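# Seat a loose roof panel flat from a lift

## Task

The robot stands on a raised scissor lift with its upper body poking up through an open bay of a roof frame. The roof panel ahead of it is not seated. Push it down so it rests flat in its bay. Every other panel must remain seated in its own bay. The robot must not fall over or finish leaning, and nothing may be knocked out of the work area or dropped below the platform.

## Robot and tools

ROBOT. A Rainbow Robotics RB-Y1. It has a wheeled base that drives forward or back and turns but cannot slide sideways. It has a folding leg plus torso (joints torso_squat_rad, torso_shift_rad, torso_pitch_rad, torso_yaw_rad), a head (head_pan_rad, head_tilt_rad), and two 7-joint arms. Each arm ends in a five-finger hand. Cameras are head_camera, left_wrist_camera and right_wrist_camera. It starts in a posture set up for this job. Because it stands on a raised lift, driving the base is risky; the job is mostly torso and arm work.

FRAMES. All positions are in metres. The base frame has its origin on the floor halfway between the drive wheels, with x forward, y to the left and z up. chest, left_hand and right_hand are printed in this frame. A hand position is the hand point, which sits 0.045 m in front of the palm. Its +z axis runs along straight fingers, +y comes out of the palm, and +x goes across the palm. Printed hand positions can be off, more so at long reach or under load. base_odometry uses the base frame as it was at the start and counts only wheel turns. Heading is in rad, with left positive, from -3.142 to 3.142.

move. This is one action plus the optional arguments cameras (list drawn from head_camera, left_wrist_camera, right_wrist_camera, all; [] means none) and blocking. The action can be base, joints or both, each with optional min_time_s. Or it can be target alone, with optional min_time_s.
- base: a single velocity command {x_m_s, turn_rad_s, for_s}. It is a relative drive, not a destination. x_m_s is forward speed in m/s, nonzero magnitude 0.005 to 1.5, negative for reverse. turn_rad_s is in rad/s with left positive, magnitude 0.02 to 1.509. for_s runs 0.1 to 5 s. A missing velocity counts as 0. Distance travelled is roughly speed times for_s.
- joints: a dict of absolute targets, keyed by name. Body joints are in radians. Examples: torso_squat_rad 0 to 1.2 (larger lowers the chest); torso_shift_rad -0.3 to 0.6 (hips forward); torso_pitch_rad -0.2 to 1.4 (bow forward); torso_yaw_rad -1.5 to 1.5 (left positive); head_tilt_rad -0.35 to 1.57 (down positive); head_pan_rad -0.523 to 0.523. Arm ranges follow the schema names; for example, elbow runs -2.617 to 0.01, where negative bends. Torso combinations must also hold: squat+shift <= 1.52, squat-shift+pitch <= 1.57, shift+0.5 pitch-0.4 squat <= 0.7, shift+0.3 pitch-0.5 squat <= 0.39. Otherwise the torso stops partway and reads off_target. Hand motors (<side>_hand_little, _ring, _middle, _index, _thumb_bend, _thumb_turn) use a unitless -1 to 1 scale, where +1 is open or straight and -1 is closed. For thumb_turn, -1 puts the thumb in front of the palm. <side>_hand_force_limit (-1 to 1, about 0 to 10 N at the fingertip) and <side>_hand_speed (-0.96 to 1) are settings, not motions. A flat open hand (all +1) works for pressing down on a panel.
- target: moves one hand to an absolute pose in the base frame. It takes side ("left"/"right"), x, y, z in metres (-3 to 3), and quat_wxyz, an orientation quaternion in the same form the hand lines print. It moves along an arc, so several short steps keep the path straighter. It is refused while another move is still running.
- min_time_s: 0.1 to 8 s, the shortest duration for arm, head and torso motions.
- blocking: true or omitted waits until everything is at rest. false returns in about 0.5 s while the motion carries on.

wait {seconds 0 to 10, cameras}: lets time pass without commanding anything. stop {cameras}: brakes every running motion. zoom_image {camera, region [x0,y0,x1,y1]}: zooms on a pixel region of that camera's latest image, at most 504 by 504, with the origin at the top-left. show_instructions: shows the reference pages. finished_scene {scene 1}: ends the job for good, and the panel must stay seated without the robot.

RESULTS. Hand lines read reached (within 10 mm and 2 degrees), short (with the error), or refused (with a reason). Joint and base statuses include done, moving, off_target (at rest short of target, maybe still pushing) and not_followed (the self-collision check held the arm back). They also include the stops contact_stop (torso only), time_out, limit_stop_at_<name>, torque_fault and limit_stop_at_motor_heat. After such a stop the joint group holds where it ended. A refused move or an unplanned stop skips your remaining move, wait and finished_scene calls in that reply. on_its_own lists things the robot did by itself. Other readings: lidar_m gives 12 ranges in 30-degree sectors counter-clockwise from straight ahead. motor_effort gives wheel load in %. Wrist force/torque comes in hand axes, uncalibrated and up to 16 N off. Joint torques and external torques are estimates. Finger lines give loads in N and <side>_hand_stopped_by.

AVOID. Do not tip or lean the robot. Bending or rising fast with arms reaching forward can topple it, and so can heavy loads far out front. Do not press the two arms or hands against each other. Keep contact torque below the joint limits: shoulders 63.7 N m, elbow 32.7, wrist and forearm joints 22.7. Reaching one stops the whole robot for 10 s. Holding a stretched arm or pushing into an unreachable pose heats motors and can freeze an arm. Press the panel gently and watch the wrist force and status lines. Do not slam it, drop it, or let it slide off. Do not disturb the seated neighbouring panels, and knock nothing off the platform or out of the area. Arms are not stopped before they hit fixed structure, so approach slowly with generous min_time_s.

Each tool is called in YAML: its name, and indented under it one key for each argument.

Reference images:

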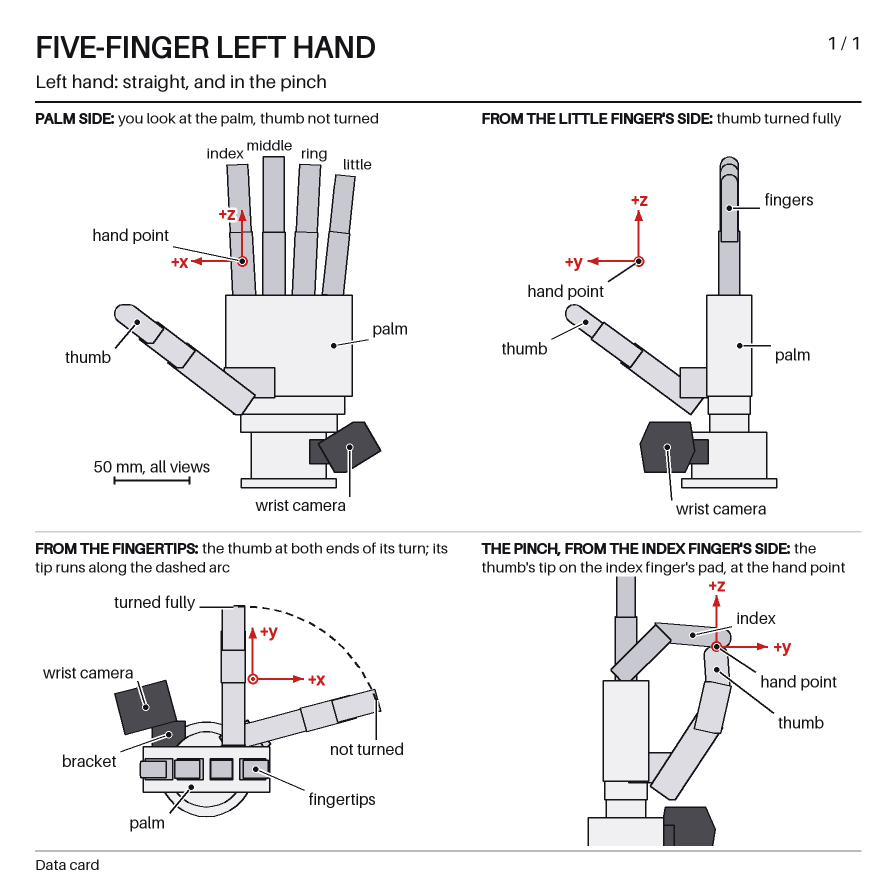

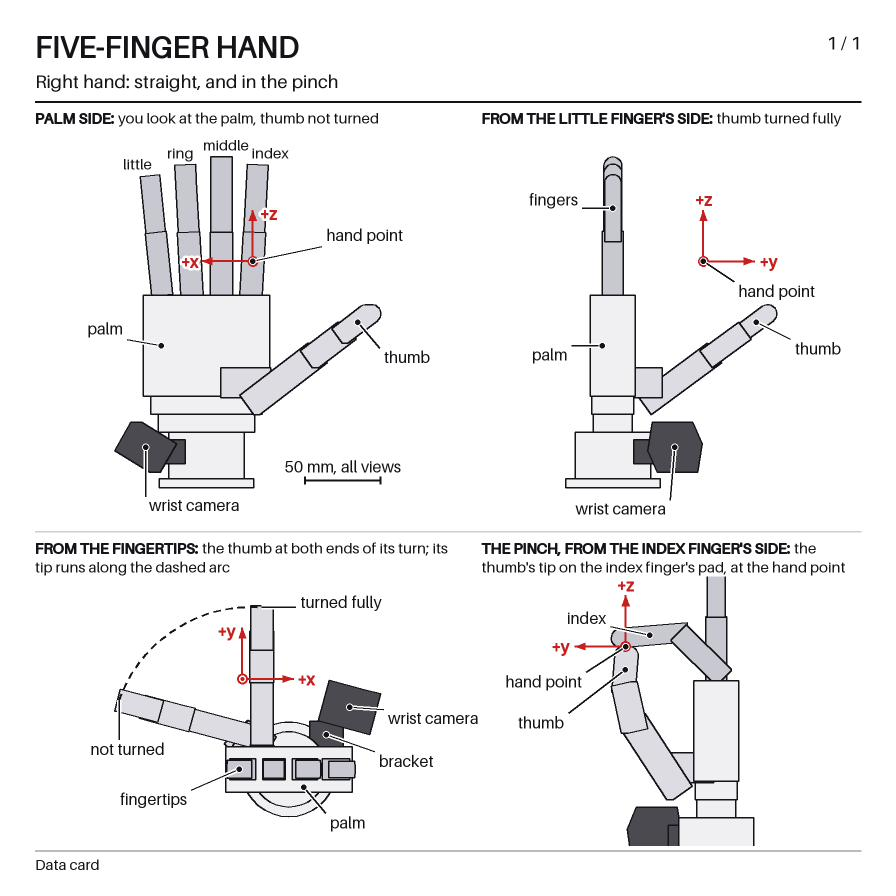

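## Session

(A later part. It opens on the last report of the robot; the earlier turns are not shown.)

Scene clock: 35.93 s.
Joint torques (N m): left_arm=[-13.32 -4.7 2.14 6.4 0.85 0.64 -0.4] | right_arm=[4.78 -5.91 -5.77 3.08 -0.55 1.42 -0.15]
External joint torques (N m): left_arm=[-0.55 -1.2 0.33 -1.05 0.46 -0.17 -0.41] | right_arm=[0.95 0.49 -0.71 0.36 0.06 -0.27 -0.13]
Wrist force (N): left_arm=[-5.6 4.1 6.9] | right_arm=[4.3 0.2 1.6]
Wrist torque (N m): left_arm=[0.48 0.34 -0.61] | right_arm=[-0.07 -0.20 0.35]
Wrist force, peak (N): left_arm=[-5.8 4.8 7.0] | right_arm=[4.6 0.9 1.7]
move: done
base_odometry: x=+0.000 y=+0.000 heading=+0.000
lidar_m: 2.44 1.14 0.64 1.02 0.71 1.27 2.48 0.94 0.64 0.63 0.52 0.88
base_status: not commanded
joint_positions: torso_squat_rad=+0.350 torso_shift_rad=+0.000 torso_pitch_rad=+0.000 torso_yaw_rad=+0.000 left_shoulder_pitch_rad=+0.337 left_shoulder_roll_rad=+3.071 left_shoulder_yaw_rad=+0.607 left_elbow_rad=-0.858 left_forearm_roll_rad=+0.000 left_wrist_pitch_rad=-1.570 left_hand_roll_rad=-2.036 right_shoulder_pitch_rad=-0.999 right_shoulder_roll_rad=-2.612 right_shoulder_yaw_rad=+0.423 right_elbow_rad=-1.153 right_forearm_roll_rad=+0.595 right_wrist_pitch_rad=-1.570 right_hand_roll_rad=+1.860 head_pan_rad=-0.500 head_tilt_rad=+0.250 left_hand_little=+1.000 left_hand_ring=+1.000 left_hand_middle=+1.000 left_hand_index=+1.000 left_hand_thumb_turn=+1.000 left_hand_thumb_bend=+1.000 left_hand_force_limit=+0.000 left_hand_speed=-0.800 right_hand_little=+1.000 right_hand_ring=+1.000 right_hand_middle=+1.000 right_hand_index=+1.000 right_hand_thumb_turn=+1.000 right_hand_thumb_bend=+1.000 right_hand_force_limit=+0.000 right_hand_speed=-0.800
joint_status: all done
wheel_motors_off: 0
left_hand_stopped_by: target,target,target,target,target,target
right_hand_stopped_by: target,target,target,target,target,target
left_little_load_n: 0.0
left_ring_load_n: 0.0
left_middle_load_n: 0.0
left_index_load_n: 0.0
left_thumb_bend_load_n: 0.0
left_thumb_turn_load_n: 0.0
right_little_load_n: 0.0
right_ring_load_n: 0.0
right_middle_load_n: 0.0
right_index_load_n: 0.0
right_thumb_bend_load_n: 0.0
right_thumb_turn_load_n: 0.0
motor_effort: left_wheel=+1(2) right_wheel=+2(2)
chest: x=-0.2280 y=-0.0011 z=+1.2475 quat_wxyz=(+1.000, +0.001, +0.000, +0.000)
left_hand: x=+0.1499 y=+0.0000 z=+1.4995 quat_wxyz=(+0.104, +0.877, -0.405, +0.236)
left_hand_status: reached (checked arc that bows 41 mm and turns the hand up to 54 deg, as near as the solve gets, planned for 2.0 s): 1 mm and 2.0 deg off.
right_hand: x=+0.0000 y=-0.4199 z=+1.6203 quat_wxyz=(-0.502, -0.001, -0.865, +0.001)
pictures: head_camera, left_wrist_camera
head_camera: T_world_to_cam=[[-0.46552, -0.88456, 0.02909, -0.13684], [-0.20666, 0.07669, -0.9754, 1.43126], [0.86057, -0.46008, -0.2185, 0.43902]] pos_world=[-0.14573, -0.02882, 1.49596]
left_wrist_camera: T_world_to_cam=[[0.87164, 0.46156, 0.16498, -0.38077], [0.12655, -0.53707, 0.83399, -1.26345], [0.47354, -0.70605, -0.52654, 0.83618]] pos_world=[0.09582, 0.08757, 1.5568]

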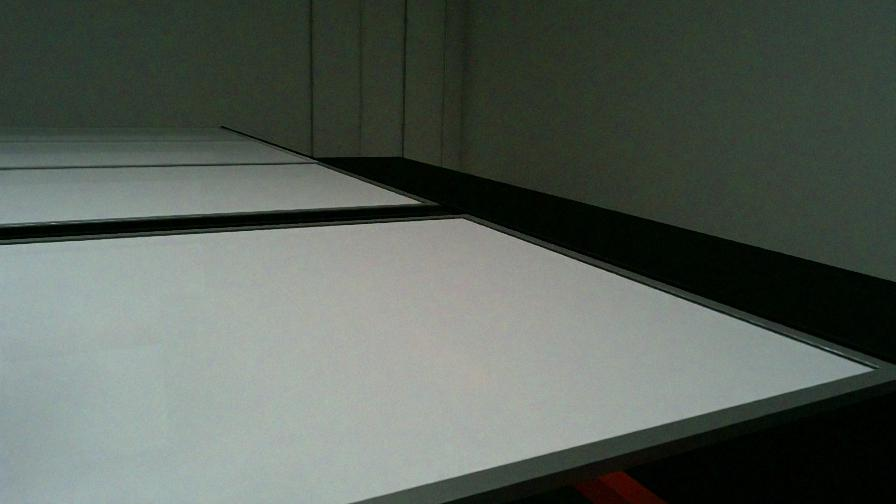

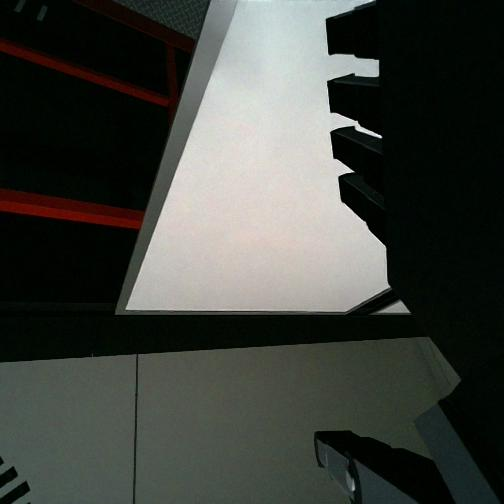

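move:
  target: {"side": "left", "x": 0.10, "y": 0.38, "z": 1.42, "quat_wxyz": [0.3536, -0.6124, 0.6124, -0.3536]}
  min_time_s: 2.5
  cameras: ["head_camera"]

move:
  target: {"side": "right", "x": 0.10, "y": -0.38, "z": 1.42, "quat_wxyz": [0.3536, -0.6124, 0.6124, -0.3536]}
  min_time_s: 2.5
  cameras: ["head_camera"]

move:
  joints: {"head_pan_rad": 0.0, "head_tilt_rad": 0.5, "left_hand_speed": -0.3, "right_hand_speed": -0.3, "left_hand_little": -1, "left_hand_ring": -1, "left_hand_middle": -1, "left_hand_index": -1, "right_hand_little": -1, "right_hand_ring": -1, "right_hand_middle": -1, "right_hand_index": -1}
  cameras: ["all"]

Scene clock: 45.07 s.
Joint torques (N m): left_arm=[-5.13 -8.52 5.24 2.94 -0.75 1.6 -0.25] | right_arm=[5.29 -5.88 -5.76 3.15 -0.55 1.52 -0.29]
External joint torques (N m): left_arm=[-0.93 0.6 -1.19 -0.31 0.02 0.08 -0.25] | right_arm=[1.46 0.52 -0.7 0.42 0.06 -0.17 -0.27]
Wrist force (N): left_arm=[-2.6 8.9 4.6] | right_arm=[4.2 0.4 1.9]
Wrist torque (N m): left_arm=[0.96 0.03 -0.59] | right_arm=[-0.06 -0.18 0.33]
Wrist force, peak (N): left_arm=[-5.6 8.4 4.8] | right_arm=[4.4 0.7 1.8]
move: done
base_odometry: x=+0.000 y=+0.000 heading=+0.000
lidar_m: 2.44 1.13 0.63 1.02 0.70 1.26 2.48 0.96 0.64 0.63 0.53 0.89
base_status: not commanded
joint_positions: torso_squat_rad=+0.350 torso_shift_rad=+0.000 torso_pitch_rad=+0.000 torso_yaw_rad=+0.000 left_shoulder_pitch_rad=-2.356 left_shoulder_roll_rad=+2.130 left_shoulder_yaw_rad=-1.361 left_elbow_rad=-1.910 left_forearm_roll_rad=-1.384 left_wrist_pitch_rad=-1.464 left_hand_roll_rad=-2.705 right_shoulder_pitch_rad=-0.999 right_shoulder_roll_rad=-2.612 right_shoulder_yaw_rad=+0.423 right_elbow_rad=-1.153 right_forearm_roll_rad=+0.595 right_wrist_pitch_rad=-1.570 right_hand_roll_rad=+1.860 head_pan_rad=-0.500 head_tilt_rad=+0.250 left_hand_little=+1.000 left_hand_ring=+1.000 left_hand_middle=+1.000 left_hand_index=+1.000 left_hand_thumb_turn=+1.000 left_hand_thumb_bend=+1.000 left_hand_force_limit=+0.000 left_hand_speed=-0.800 right_hand_little=+1.000 right_hand_ring=+1.000 right_hand_middle=+1.000 right_hand_index=+1.000 right_hand_thumb_turn=+1.000 right_hand_thumb_bend=+1.000 right_hand_force_limit=+0.000 right_hand_speed=-0.800
joint_status: all done
wheel_motors_off: 0
left_hand_stopped_by: target,target,target,target,target,target
right_hand_stopped_by: target,target,target,target,target,target
left_little_load_n: 0.0
left_ring_load_n: 0.0
left_middle_load_n: -0.5
left_index_load_n: 0.0
left_thumb_bend_load_n: 0.0
left_thumb_turn_load_n: 0.0
right_little_load_n: 0.0
right_ring_load_n: 0.0
right_middle_load_n: 0.0
right_index_load_n: 0.0
right_thumb_bend_load_n: 0.0
right_thumb_turn_load_n: 0.0
motor_effort: left_wheel=+2(2) right_wheel=+2(2)
chest: x=-0.2280 y=-0.0011 z=+1.2475 quat_wxyz=(+1.000, +0.001, +0.000, +0.000)
left_hand: x=+0.0999 y=+0.3796 z=+1.4199 quat_wxyz=(-0.358, +0.618, -0.605, +0.351)
left_hand_status: reached (checked arc that bows 163 mm and turns the hand up to 67 deg, as near as the solve gets, planned for 2.5 s): 0 mm and 1.2 deg off.
right_hand: x=+0.0000 y=-0.4199 z=+1.6203 quat_wxyz=(-0.502, -0.001, -0.865, +0.001)
head_camera: T_world_to_cam=[[-0.46546, -0.88459, 0.02902, -0.13679], [-0.20656, 0.07669, -0.97542, 1.43128], [0.86063, -0.46002, -0.21841, 0.43899]] pos_world=[-0.14583, -0.02882, 1.49596]

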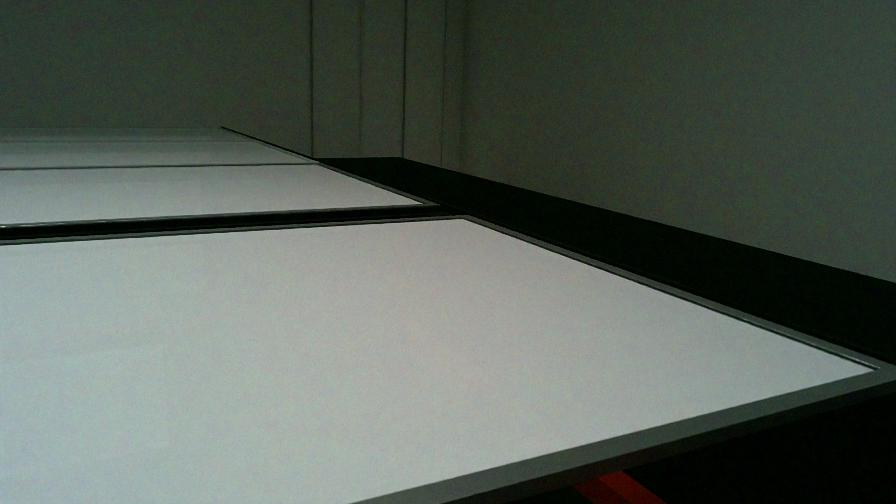

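Scene clock: 47.90 s.
Joint torques (N m): left_arm=[-5.22 -8.73 5.27 2.86 -0.73 1.6 -0.31] | right_arm=[-5.66 10.15 -5.94 3.06 0.72 1.95 -0.09]
External joint torques (N m): left_arm=[-1.02 0.39 -1.16 -0.38 0.04 0.07 -0.32] | right_arm=[-1.61 1.22 0.52 -0.49 0.1 0.37 -0.09]
Wrist force (N): left_arm=[-2.5 9.0 4.6] | right_arm=[-1.1 5.7 1.7]
Wrist torque (N m): left_arm=[0.97 -0.01 -0.59] | right_arm=[0.31 0.22 0.19]
Wrist force, peak (N): left_arm=[-2.6 9.4 4.8] | right_arm=[-0.7 5.8 1.7]
move: done
base_odometry: x=+0.000 y=+0.000 heading=+0.000
lidar_m: 2.44 1.13 0.63 1.03 0.70 1.25 2.49 0.94 0.64 0.63 0.53 0.88
base_status: not commanded
joint_positions: torso_squat_rad=+0.350 torso_shift_rad=+0.000 torso_pitch_rad=+0.000 torso_yaw_rad=+0.000 left_shoulder_pitch_rad=-2.356 left_shoulder_roll_rad=+2.130 left_shoulder_yaw_rad=-1.361 left_elbow_rad=-1.910 left_forearm_roll_rad=-1.384 left_wrist_pitch_rad=-1.464 left_hand_roll_rad=-2.705 right_shoulder_pitch_rad=-2.290 right_shoulder_roll_rad=-2.126 right_shoulder_yaw_rad=+1.303 right_elbow_rad=-1.910 right_forearm_roll_rad=+1.373 right_wrist_pitch_rad=-1.454 right_hand_roll_rad=+2.705 head_pan_rad=-0.500 head_tilt_rad=+0.250 left_hand_little=+1.000 left_hand_ring=+1.000 left_hand_middle=+1.000 left_hand_index=+1.000 left_hand_thumb_turn=+1.000 left_hand_thumb_bend=+1.000 left_hand_force_limit=+0.000 left_hand_speed=-0.800 right_hand_little=+1.000 right_hand_ring=+1.000 right_hand_middle=+1.000 right_hand_index=+1.000 right_hand_thumb_turn=+1.000 right_hand_thumb_bend=+1.000 right_hand_force_limit=+0.000 right_hand_speed=-0.800
joint_status: all done
wheel_motors_off: 0
left_hand_stopped_by: target,target,target,target,target,target
right_hand_stopped_by: target,target,target,target,target,target
left_little_load_n: 0.0
left_ring_load_n: 0.0
left_middle_load_n: 0.0
left_index_load_n: 0.0
left_thumb_bend_load_n: 0.0
left_thumb_turn_load_n: -0.5
right_little_load_n: 0.0
right_ring_load_n: 0.0
right_middle_load_n: 0.0
right_index_load_n: 0.0
right_thumb_bend_load_n: 0.0
right_thumb_turn_load_n: -0.5
motor_effort: left_wheel=+2(2) right_wheel=+2(2)
chest: x=-0.2280 y=-0.0011 z=+1.2475 quat_wxyz=(+1.000, +0.001, +0.000, +0.000)
left_hand: x=+0.0999 y=+0.3796 z=+1.4199 quat_wxyz=(-0.358, +0.618, -0.605, +0.351)
right_hand: x=+0.1000 y=-0.3797 z=+1.4199 quat_wxyz=(-0.352, +0.607, -0.617, +0.357)
right_hand_status: reached (checked arc that bows 63 mm and turns the hand up to 90 deg, planned for 2.5 s): 0 mm and 1.0 deg off.
head_camera: T_world_to_cam=[[-0.46552, -0.88456, 0.02913, -0.13695], [-0.20659, 0.0766, -0.97542, 1.43127], [0.86059, -0.46009, -0.2184, 0.43897]] pos_world=[-0.14583, -0.02882, 1.49596]

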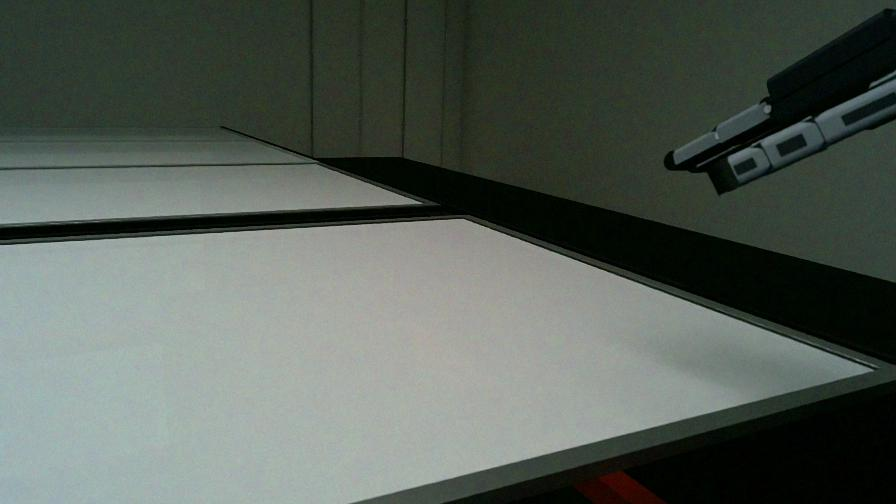

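Scene clock: 49.43 s.
Joint torques (N m): left_arm=[-5.15 -8.41 5.31 2.82 -0.81 1.61 -0.29] | right_arm=[-5.43 10.52 -6.07 3.03 0.73 1.96 -0.08]
External joint torques (N m): left_arm=[-0.98 0.71 -1.09 -0.42 -0.05 0.11 -0.29] | right_arm=[-1.41 1.58 0.36 -0.51 0.11 0.4 -0.08]
Wrist force (N): left_arm=[-2.3 9.3 4.7] | right_arm=[-1.1 5.3 1.7]
Wrist torque (N m): left_arm=[1.03 0.01 -0.59] | right_arm=[0.28 0.24 0.19]
Wrist force, peak (N): left_arm=[-2.5 9.3 4.9] | right_arm=[-1.0 5.7 2.0]
move: done
base_odometry: x=+0.000 y=+0.000 heading=+0.000
lidar_m: 2.45 1.13 0.64 1.03 0.70 1.25 2.49 0.95 0.64 0.63 0.52 0.89
base_status: not commanded
joint_positions: torso_squat_rad=+0.350 torso_shift_rad=+0.000 torso_pitch_rad=+0.000 torso_yaw_rad=+0.000 left_shoulder_pitch_rad=-2.356 left_shoulder_roll_rad=+2.130 left_shoulder_yaw_rad=-1.361 left_elbow_rad=-1.910 left_forearm_roll_rad=-1.384 left_wrist_pitch_rad=-1.464 left_hand_roll_rad=-2.705 right_shoulder_pitch_rad=-2.290 right_shoulder_roll_rad=-2.126 right_shoulder_yaw_rad=+1.303 right_elbow_rad=-1.910 right_forearm_roll_rad=+1.373 right_wrist_pitch_rad=-1.454 right_hand_roll_rad=+2.705 head_pan_rad=+0.000 head_tilt_rad=+0.500 left_hand_little=-1.000 left_hand_ring=-1.000 left_hand_middle=-1.000 left_hand_index=-1.000 left_hand_thumb_turn=+1.000 left_hand_thumb_bend=+1.000 left_hand_force_limit=+0.000 left_hand_speed=-0.300 right_hand_little=-1.000 right_hand_ring=-1.000 right_hand_middle=-1.000 right_hand_index=-1.000 right_hand_thumb_turn=+1.000 right_hand_thumb_bend=+1.000 right_hand_force_limit=+0.000 right_hand_speed=-0.300
joint_status: all done
wheel_motors_off: 0
left_hand_stopped_by: target,target,target,target,target,target
right_hand_stopped_by: target,target,target,target,target,target
left_little_load_n: 0.0
left_ring_load_n: 0.0
left_middle_load_n: 0.0
left_index_load_n: 0.0
left_thumb_bend_load_n: 0.0
left_thumb_turn_load_n: 0.0
right_little_load_n: 0.0
right_ring_load_n: 0.0
right_middle_load_n: 0.0
right_index_load_n: 0.0
right_thumb_bend_load_n: 0.0
right_thumb_turn_load_n: -0.5
motor_effort: left_wheel=+1(2) right_wheel=+2(2)
chest: x=-0.2280 y=-0.0011 z=+1.2475 quat_wxyz=(+1.000, +0.001, +0.000, +0.000)
left_hand: x=+0.0999 y=+0.3796 z=+1.4199 quat_wxyz=(-0.358, +0.618, -0.605, +0.351)
right_hand: x=+0.1000 y=-0.3797 z=+1.4199 quat_wxyz=(-0.352, +0.607, -0.617, +0.357)
pictures: head_camera, left_wrist_camera, right_wrist_camera
head_camera: T_world_to_cam=[[0.02256, -0.99945, 0.02413, -0.02934], [-0.4519, -0.03172, -0.89151, 1.25912], [0.89179, 0.0092, -0.45237, 0.78468]] pos_world=[-0.13011, 0.00339, 1.47819]
left_wrist_camera: T_world_to_cam=[[0.45963, -0.25536, 0.8506, -1.15951], [-0.5221, -0.85248, 0.0262, 0.34464], [0.71843, -0.45615, -0.52515, 0.96467]] pos_world=[0.01984, 0.43773, 1.48385]
right_wrist_camera: T_world_to_cam=[[-0.47497, -0.19965, -0.85706, 1.19434], [-0.50642, 0.8585, 0.08066, 0.26237], [0.71968, 0.47234, -0.50887, 0.95043]] pos_world=[0.01613, -0.43573, 1.4861]

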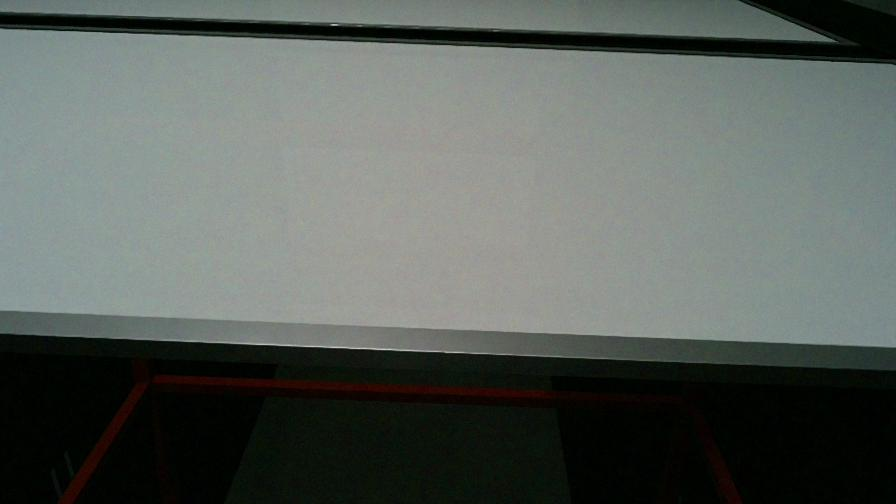

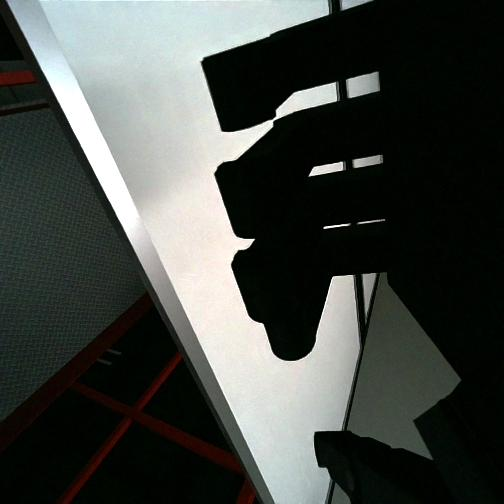

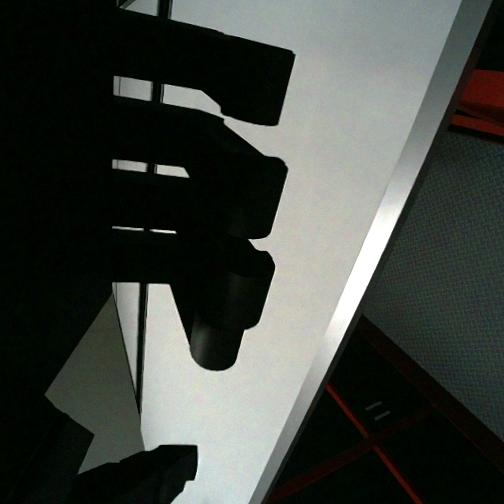

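move:
  target: {"side": "left", "x": 0.178, "y": 0.38, "z": 1.27, "quat_wxyz": [0.3536, -0.6124, 0.6124, -0.3536]}
  min_time_s: 2
  cameras: ["head_camera", "left_wrist_camera"]

Scene clock: 52.17 s.
Joint torques (N m): left_arm=[-5.35 -5.29 8.32 2.22 -1.01 1.69 -0.09] | right_arm=[-5.44 10.28 -6.35 3.15 0.62 1.95 -0.22]
External joint torques (N m): left_arm=[0.76 0.76 -1.4 -0.97 -0.24 0.3 -0.1] | right_arm=[-1.43 1.34 0.08 -0.39 0 0.39 -0.21]
Wrist force (N): left_arm=[-2.7 9.0 4.9] | right_arm=[-1.1 5.5 2.0]
Wrist torque (N m): left_arm=[1.02 0.07 -0.49] | right_arm=[0.30 0.24 0.19]
Wrist force, peak (N): left_arm=[-2.6 9.3 5.1] | right_arm=[-1.0 5.9 1.8]
move: done
base_odometry: x=+0.000 y=+0.000 heading=+0.000
lidar_m: 2.44 1.13 0.62 1.02 0.71 1.25 2.49 0.94 0.64 0.64 0.53 0.88
base_status: not commanded
joint_positions: torso_squat_rad=+0.350 torso_shift_rad=+0.000 torso_pitch_rad=+0.000 torso_yaw_rad=+0.000 left_shoulder_pitch_rad=-2.147 left_shoulder_roll_rad=+2.216 left_shoulder_yaw_rad=-1.795 left_elbow_rad=-2.164 left_forearm_roll_rad=-1.670 left_wrist_pitch_rad=-0.862 left_hand_roll_rad=-2.583 right_shoulder_pitch_rad=-2.290 right_shoulder_roll_rad=-2.126 right_shoulder_yaw_rad=+1.303 right_elbow_rad=-1.910 right_forearm_roll_rad=+1.373 right_wrist_pitch_rad=-1.454 right_hand_roll_rad=+2.705 head_pan_rad=+0.000 head_tilt_rad=+0.500 left_hand_little=-1.000 left_hand_ring=-1.000 left_hand_middle=-1.000 left_hand_index=-1.000 left_hand_thumb_turn=+1.000 left_hand_thumb_bend=+1.000 left_hand_force_limit=+0.000 left_hand_speed=-0.300 right_hand_little=-1.000 right_hand_ring=-1.000 right_hand_middle=-1.000 right_hand_index=-1.000 right_hand_thumb_turn=+1.000 right_hand_thumb_bend=+1.000 right_hand_force_limit=+0.000 right_hand_speed=-0.300
joint_status: all done
wheel_motors_off: 0
left_hand_stopped_by: target,target,target,target,target,target
right_hand_stopped_by: target,target,target,target,target,target
left_little_load_n: 0.0
left_ring_load_n: 0.0
left_middle_load_n: 0.0
left_index_load_n: 0.0
left_thumb_bend_load_n: 0.0
left_thumb_turn_load_n: 0.0
right_little_load_n: 0.0
right_ring_load_n: 0.0
right_middle_load_n: 0.0
right_index_load_n: 0.0
right_thumb_bend_load_n: 0.0
right_thumb_turn_load_n: 0.0
motor_effort: left_wheel=+1(2) right_wheel=+2(2)
chest: x=-0.2280 y=-0.0011 z=+1.2475 quat_wxyz=(+1.000, +0.001, +0.000, +0.000)
left_hand: x=+0.1780 y=+0.3799 z=+1.2701 quat_wxyz=(-0.354, +0.612, -0.612, +0.354)
left_hand_status: reached (checked arc that bows 20 mm and turns the hand up to 2 deg, planned for 2.0 s): 0 mm and 0.0 deg off.
right_hand: x=+0.1000 y=-0.3797 z=+1.4199 quat_wxyz=(-0.352, +0.607, -0.617, +0.357)
head_camera: T_world_to_cam=[[0.02256, -0.99945, 0.02413, -0.02934], [-0.4519, -0.03172, -0.89151, 1.25912], [0.89179, 0.0092, -0.45237, 0.78468]] pos_world=[-0.13011, 0.00339, 1.47819]
left_wrist_camera: T_world_to_cam=[[0.45681, -0.26616, 0.84881, -1.061], [-0.53966, -0.84146, 0.02657, 0.3881], [0.70717, -0.47021, -0.52802, 0.84101]] pos_world=[0.09937, 0.43962, 1.33435]

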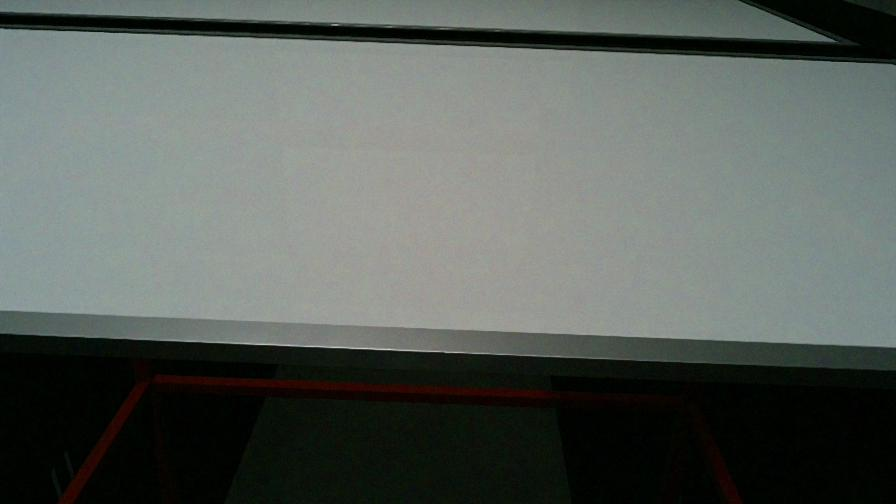

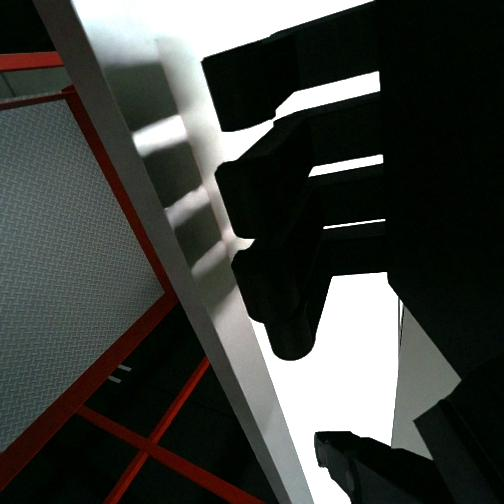

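move:
  target: {"side": "left", "x": 0.178, "y": 0.38, "z": 1.256, "quat_wxyz": [0.3536, -0.6124, 0.6124, -0.3536]}
  min_time_s: 1
  cameras: ["left_wrist_camera"]

zoom_image:
  camera: "left_wrist_camera"
  region: [100, 30, 320, 370]

Scene clock: 54.13 s.
Joint torques (N m): left_arm=[-5.15 -4.76 8.22 2 -1.07 1.79 -0.08] | right_arm=[-5.39 10.31 -6.03 3.12 0.7 1.87 -0.09]
External joint torques (N m): left_arm=[0.85 1.09 -1.57 -1.06 -0.3 0.41 -0.09] | right_arm=[-1.37 1.37 0.4 -0.42 0.09 0.31 -0.09]
Wrist force (N): left_arm=[-2.5 8.5 5.1] | right_arm=[-1.0 5.6 1.9]
Wrist torque (N m): left_arm=[0.92 0.04 -0.46] | right_arm=[0.33 0.20 0.21]
Wrist force, peak (N): left_arm=[-2.3 9.1 5.3] | right_arm=[-1.4 5.6 1.9]
move: done
base_odometry: x=+0.000 y=+0.000 heading=+0.000
lidar_m: 2.45 1.14 0.63 1.03 0.71 1.26 2.47 0.95 0.64 0.64 0.52 0.90
base_status: not commanded
joint_positions: torso_squat_rad=+0.350 torso_shift_rad=+0.000 torso_pitch_rad=+0.000 torso_yaw_rad=+0.000 left_shoulder_pitch_rad=-2.131 left_shoulder_roll_rad=+2.229 left_shoulder_yaw_rad=-1.826 left_elbow_rad=-2.189 left_forearm_roll_rad=-1.705 left_wrist_pitch_rad=-0.824 left_hand_roll_rad=-2.565 right_shoulder_pitch_rad=-2.290 right_shoulder_roll_rad=-2.126 right_shoulder_yaw_rad=+1.303 right_elbow_rad=-1.910 right_forearm_roll_rad=+1.373 right_wrist_pitch_rad=-1.454 right_hand_roll_rad=+2.705 head_pan_rad=+0.000 head_tilt_rad=+0.500 left_hand_little=-1.000 left_hand_ring=-1.000 left_hand_middle=-1.000 left_hand_index=-1.000 left_hand_thumb_turn=+1.000 left_hand_thumb_bend=+1.000 left_hand_force_limit=+0.000 left_hand_speed=-0.300 right_hand_little=-1.000 right_hand_ring=-1.000 right_hand_middle=-1.000 right_hand_index=-1.000 right_hand_thumb_turn=+1.000 right_hand_thumb_bend=+1.000 right_hand_force_limit=+0.000 right_hand_speed=-0.300
joint_status: all done
wheel_motors_off: 0
left_hand_stopped_by: target,target,target,target,target,target
right_hand_stopped_by: target,target,target,target,target,target
left_little_load_n: 0.0
left_ring_load_n: 0.5
left_middle_load_n: 0.0
left_index_load_n: 0.0
left_thumb_bend_load_n: 0.0
left_thumb_turn_load_n: -0.5
right_little_load_n: 0.0
right_ring_load_n: 0.0
right_middle_load_n: 0.0
right_index_load_n: 0.0
right_thumb_bend_load_n: 0.0
right_thumb_turn_load_n: 0.0
motor_effort: left_wheel=+1(2) right_wheel=+2(2)
chest: x=-0.2280 y=-0.0011 z=+1.2475 quat_wxyz=(+1.000, +0.001, +0.000, +0.000)
left_hand: x=+0.1773 y=+0.3795 z=+1.2565 quat_wxyz=(-0.352, +0.612, -0.613, +0.354)
left_hand_status: reached (checked arc that bows 0 mm and turns the hand up to 0 deg, planned for 1.0 s): 1 mm and 0.2 deg off.
right_hand: x=+0.1000 y=-0.3797 z=+1.4199 quat_wxyz=(-0.352, +0.607, -0.617, +0.357)
left_wrist_camera: T_world_to_cam=[[0.45812, -0.26633, 0.84805, -1.04842], [-0.5414, -0.84028, 0.02857, 0.38503], [0.70499, -0.47223, -0.52914, 0.83671]] pos_world=[0.09888, 0.43942, 1.32085]

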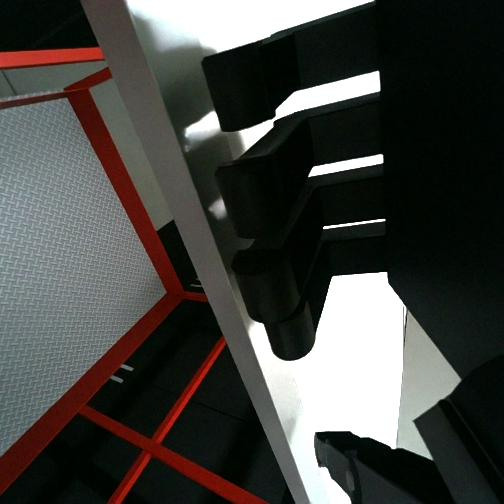

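Scaled by 1.482 from the camera's image (finer frame: 720x720).

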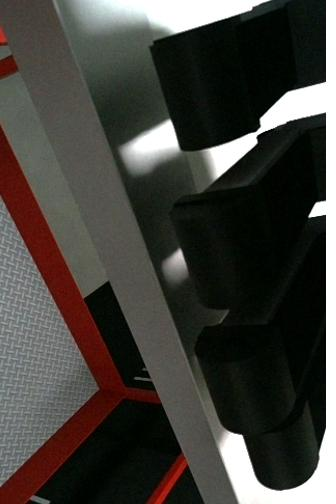

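move:
  target: {"side": "left", "x": 0.178, "y": 0.38, "z": 1.250, "quat_wxyz": [0.3536, -0.6124, 0.6124, -0.3536]}
  min_time_s: 1
  cameras: ["left_wrist_camera"]

zoom_image:
  camera: "left_wrist_camera"
  region: [100, 30, 320, 370]

Scene clock: 55.67 s.
Joint torques (N m): left_arm=[-4.97 -4.89 8.13 1.99 -1 1.78 -0.09] | right_arm=[-5.55 10.23 -5.97 3.03 0.67 1.8 -0.22]
External joint torques (N m): left_arm=[1.01 0.86 -1.7 -1 -0.23 0.41 -0.1] | right_arm=[-1.53 1.29 0.46 -0.52 0.05 0.24 -0.22]
Wrist force (N): left_arm=[-2.0 8.7 5.0] | right_arm=[-1.2 5.4 1.7]
Wrist torque (N m): left_arm=[0.96 -0.05 -0.42] | right_arm=[0.28 0.25 0.17]
Wrist force, peak (N): left_arm=[-2.5 9.0 5.0] | right_arm=[-0.9 5.8 1.8]
move: done
base_odometry: x=+0.000 y=+0.000 heading=+0.000
lidar_m: 2.44 1.13 0.64 1.03 0.70 1.27 2.49 0.95 0.63 0.64 0.54 0.88
base_status: not commanded
joint_positions: torso_squat_rad=+0.350 torso_shift_rad=+0.000 torso_pitch_rad=+0.000 torso_yaw_rad=+0.000 left_shoulder_pitch_rad=-2.122 left_shoulder_roll_rad=+2.234 left_shoulder_yaw_rad=-1.843 left_elbow_rad=-2.200 left_forearm_roll_rad=-1.730 left_wrist_pitch_rad=-0.804 left_hand_roll_rad=-2.550 right_shoulder_pitch_rad=-2.290 right_shoulder_roll_rad=-2.126 right_shoulder_yaw_rad=+1.303 right_elbow_rad=-1.910 right_forearm_roll_rad=+1.373 right_wrist_pitch_rad=-1.454 right_hand_roll_rad=+2.705 head_pan_rad=+0.000 head_tilt_rad=+0.500 left_hand_little=-1.000 left_hand_ring=-1.000 left_hand_middle=-1.000 left_hand_index=-1.000 left_hand_thumb_turn=+1.000 left_hand_thumb_bend=+1.000 left_hand_force_limit=+0.000 left_hand_speed=-0.300 right_hand_little=-1.000 right_hand_ring=-1.000 right_hand_middle=-1.000 right_hand_index=-1.000 right_hand_thumb_turn=+1.000 right_hand_thumb_bend=+1.000 right_hand_force_limit=+0.000 right_hand_speed=-0.300
joint_status: all done
wheel_motors_off: 0
left_hand_stopped_by: target,target,target,target,target,target
right_hand_stopped_by: target,target,target,target,target,target
left_little_load_n: 0.0
left_ring_load_n: 0.0
left_middle_load_n: 0.0
left_index_load_n: 0.0
left_thumb_bend_load_n: 0.0
left_thumb_turn_load_n: 0.0
right_little_load_n: 0.0
right_ring_load_n: 0.0
right_middle_load_n: 0.0
right_index_load_n: 0.0
right_thumb_bend_load_n: 0.0
right_thumb_turn_load_n: 0.0
motor_effort: left_wheel=+1(2) right_wheel=+2(2)
chest: x=-0.2280 y=-0.0011 z=+1.2475 quat_wxyz=(+1.000, +0.001, +0.000, +0.000)
left_hand: x=+0.1779 y=+0.3798 z=+1.2503 quat_wxyz=(-0.353, +0.612, -0.613, +0.354)
left_hand_status: reached (checked arc that bows 0 mm and turns the hand up to 0 deg, planned for 1.0 s): 0 mm and 0.1 deg off.
right_hand: x=+0.1000 y=-0.3797 z=+1.4199 quat_wxyz=(-0.352, +0.607, -0.617, +0.357)
left_wrist_camera: T_world_to_cam=[[0.45716, -0.2663, 0.84858, -1.04382], [-0.54034, -0.84101, 0.02717, 0.38764], [0.70643, -0.47095, -0.52837, 0.83147]] pos_world=[0.09927, 0.43962, 1.31455]

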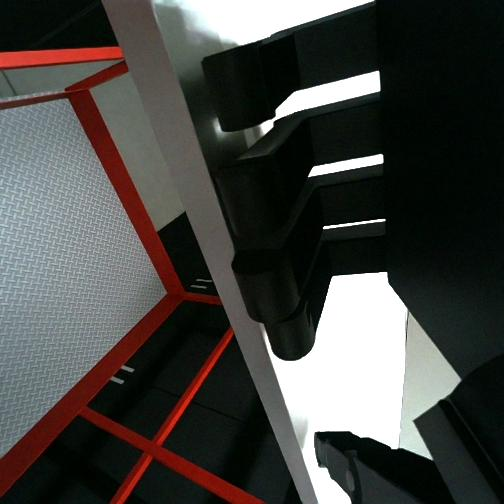

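Scaled by 1.482 from the camera's image (finer frame: 720x720).

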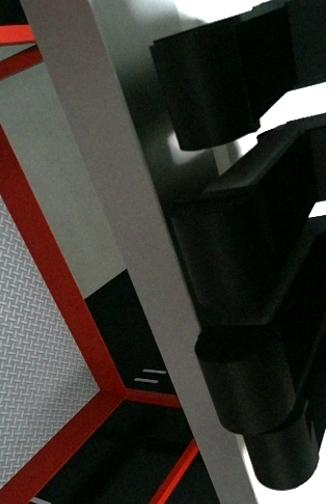

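move:
  target: {"side": "left", "x": 0.178, "y": 0.38, "z": 1.245, "quat_wxyz": [0.3536, -0.6124, 0.6124, -0.3536]}
  min_time_s: 1
  cameras: ["left_wrist_camera"]

move:
  target: {"side": "left", "x": 0.178, "y": 0.38, "z": 1.241, "quat_wxyz": [0.3536, -0.6124, 0.6124, -0.3536]}
  min_time_s: 1
  cameras: ["left_wrist_camera"]

Scene clock: 57.20 s.
Joint torques (N m): left_arm=[-3.59 -4.77 6.87 1.31 -0.56 1.01 0.02] | right_arm=[-5.33 10.08 -6.13 3.18 0.57 1.94 -0.08]
External joint torques (N m): left_arm=[2.37 0.9 -2.99 -1.62 0.22 -0.34 0.02] | right_arm=[-1.32 1.14 0.3 -0.36 -0.05 0.38 -0.07]
Wrist force (N): left_arm=[-3.0 4.5 2.1] | right_arm=[-1.2 5.4 2.0]
Wrist torque (N m): left_arm=[0.87 -0.03 -0.34] | right_arm=[0.27 0.22 0.17]
Wrist force, peak (N): left_arm=[-2.4 9.1 5.2] | right_arm=[-1.3 5.7 1.9]
move: done
base_odometry: x=+0.000 y=+0.000 heading=+0.000
lidar_m: 2.44 1.14 0.64 1.03 0.71 1.26 2.47 0.96 0.64 0.64 0.53 0.89
base_status: not commanded
joint_positions: torso_squat_rad=+0.350 torso_shift_rad=+0.000 torso_pitch_rad=+0.000 torso_yaw_rad=+0.000 left_shoulder_pitch_rad=-2.117 left_shoulder_roll_rad=+2.237 left_shoulder_yaw_rad=-1.855 left_elbow_rad=-2.209 left_forearm_roll_rad=-1.748 left_wrist_pitch_rad=-0.789 left_hand_roll_rad=-2.539 right_shoulder_pitch_rad=-2.290 right_shoulder_roll_rad=-2.126 right_shoulder_yaw_rad=+1.303 right_elbow_rad=-1.910 right_forearm_roll_rad=+1.373 right_wrist_pitch_rad=-1.454 right_hand_roll_rad=+2.705 head_pan_rad=+0.000 head_tilt_rad=+0.500 left_hand_little=-1.000 left_hand_ring=-1.000 left_hand_middle=-1.000 left_hand_index=-1.000 left_hand_thumb_turn=+1.000 left_hand_thumb_bend=+1.000 left_hand_force_limit=+0.000 left_hand_speed=-0.300 right_hand_little=-1.000 right_hand_ring=-1.000 right_hand_middle=-1.000 right_hand_index=-1.000 right_hand_thumb_turn=+1.000 right_hand_thumb_bend=+1.000 right_hand_force_limit=+0.000 right_hand_speed=-0.300
joint_status: all done
wheel_motors_off: 0
left_hand_stopped_by: target,target,target,target,target,target
right_hand_stopped_by: target,target,target,target,target,target
left_little_load_n: 0.0
left_ring_load_n: -1.5
left_middle_load_n: -0.5
left_index_load_n: 0.0
left_thumb_bend_load_n: 0.0
left_thumb_turn_load_n: 0.0
right_little_load_n: 0.5
right_ring_load_n: 0.5
right_middle_load_n: 0.0
right_index_load_n: 0.0
right_thumb_bend_load_n: 0.0
right_thumb_turn_load_n: 0.0
motor_effort: left_wheel=+1(2) right_wheel=+2(2)
chest: x=-0.2280 y=-0.0011 z=+1.2475 quat_wxyz=(+1.000, +0.001, +0.000, +0.000)
left_hand: x=+0.1781 y=+0.3799 z=+1.2456 quat_wxyz=(-0.354, +0.612, -0.612, +0.354)
left_hand_status: reached (checked arc that bows 0 mm and turns the hand up to 0 deg, planned for 1.0 s): 1 mm and 0.1 deg off.
right_hand: x=+0.1000 y=-0.3797 z=+1.4199 quat_wxyz=(-0.352, +0.607, -0.617, +0.357)
left_wrist_camera: T_world_to_cam=[[0.45622, -0.26641, 0.84905, -1.04035], [-0.54009, -0.8412, 0.02625, 0.38909], [0.70723, -0.47054, -0.52766, 0.82773]] pos_world=[0.09937, 0.43962, 1.30985]

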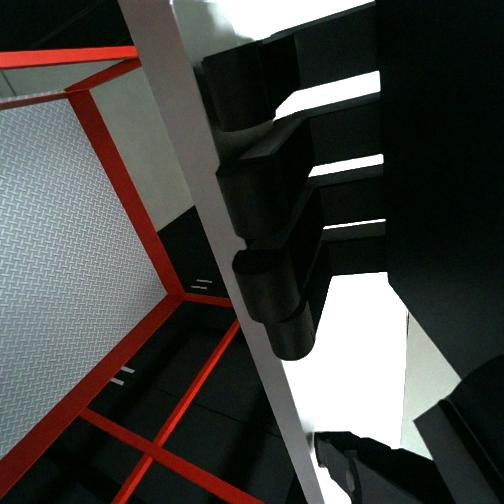

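Scene clock: 58.53 s.
Joint torques (N m): left_arm=[3.26 -5.81 -0.84 -1.36 1.01 -2.01 -0.09] | right_arm=[-5.64 10.43 -6 3.07 0.69 1.88 -0.09]
External joint torques (N m): left_arm=[9.2 -0.17 -10.72 -4.26 1.79 -3.36 -0.09] | right_arm=[-1.63 1.48 0.43 -0.47 0.07 0.32 -0.08]
Wrist force (N): left_arm=[-4.5 -11.4 -9.6] | right_arm=[-1.1 5.4 1.8]
Wrist torque (N m): left_arm=[0.82 -0.24 -0.01] | right_arm=[0.26 0.23 0.17]
Wrist force, peak (N): left_arm=[-4.5 -12.0 -9.3] | right_arm=[-1.1 5.9 1.6]
move: done
base_odometry: x=+0.000 y=+0.000 heading=+0.000
lidar_m: 2.45 1.14 0.62 1.02 0.71 1.27 2.49 0.96 0.63 0.63 0.54 0.89
base_status: not commanded
joint_positions: torso_squat_rad=+0.350 torso_shift_rad=+0.000 torso_pitch_rad=+0.000 torso_yaw_rad=+0.000 left_shoulder_pitch_rad=-2.113 left_shoulder_roll_rad=+2.240 left_shoulder_yaw_rad=-1.864 left_elbow_rad=-2.215 left_forearm_roll_rad=-1.764 left_wrist_pitch_rad=-0.777 left_hand_roll_rad=-2.531 right_shoulder_pitch_rad=-2.290 right_shoulder_roll_rad=-2.126 right_shoulder_yaw_rad=+1.303 right_elbow_rad=-1.910 right_forearm_roll_rad=+1.373 right_wrist_pitch_rad=-1.454 right_hand_roll_rad=+2.705 head_pan_rad=+0.000 head_tilt_rad=+0.500 left_hand_little=-1.000 left_hand_ring=-1.000 left_hand_middle=-1.000 left_hand_index=-1.000 left_hand_thumb_turn=+1.000 left_hand_thumb_bend=+1.000 left_hand_force_limit=+0.000 left_hand_speed=-0.300 right_hand_little=-1.000 right_hand_ring=-1.000 right_hand_middle=-1.000 right_hand_index=-1.000 right_hand_thumb_turn=+1.000 right_hand_thumb_bend=+1.000 right_hand_force_limit=+0.000 right_hand_speed=-0.300
joint_status: all done
wheel_motors_off: 0
left_hand_stopped_by: target,target,target,target,target,target
right_hand_stopped_by: target,target,target,target,target,target
left_little_load_n: -1.5
left_ring_load_n: -4.5
left_middle_load_n: -3.5
left_index_load_n: -2.5
left_thumb_bend_load_n: 0.0
left_thumb_turn_load_n: 0.0
right_little_load_n: 0.0
right_ring_load_n: 0.0
right_middle_load_n: 0.0
right_index_load_n: 0.0
right_thumb_bend_load_n: 0.0
right_thumb_turn_load_n: -0.5
motor_effort: left_wheel=+1(2) right_wheel=+2(2)
chest: x=-0.2283 y=-0.0012 z=+1.2475 quat_wxyz=(+1.000, +0.001, +0.000, +0.000)
left_hand: x=+0.1785 y=+0.3797 z=+1.2436 quat_wxyz=(-0.355, +0.611, -0.612, +0.355)
left_hand_status: reached (checked arc that bows 0 mm and turns the hand up to 0 deg, planned for 1.0 s): 3 mm and 0.3 deg off.
right_hand: x=+0.0996 y=-0.3799 z=+1.4199 quat_wxyz=(-0.352, +0.607, -0.617, +0.357)
left_wrist_camera: T_world_to_cam=[[0.45186, -0.26705, 0.85118, -1.04048], [-0.54038, -0.84111, 0.02298, 0.39329], [0.7098, -0.47035, -0.52437, 0.82167]] pos_world=[0.09946, 0.43942, 1.30746]

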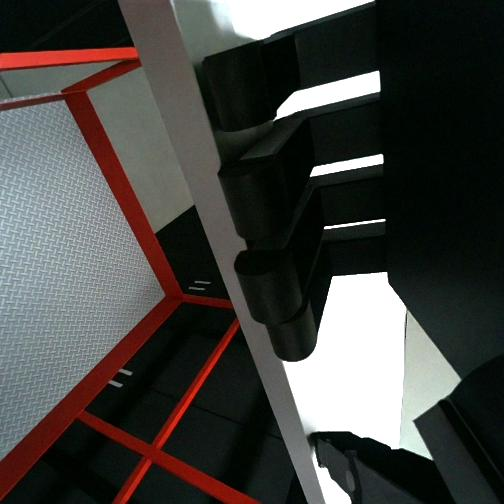

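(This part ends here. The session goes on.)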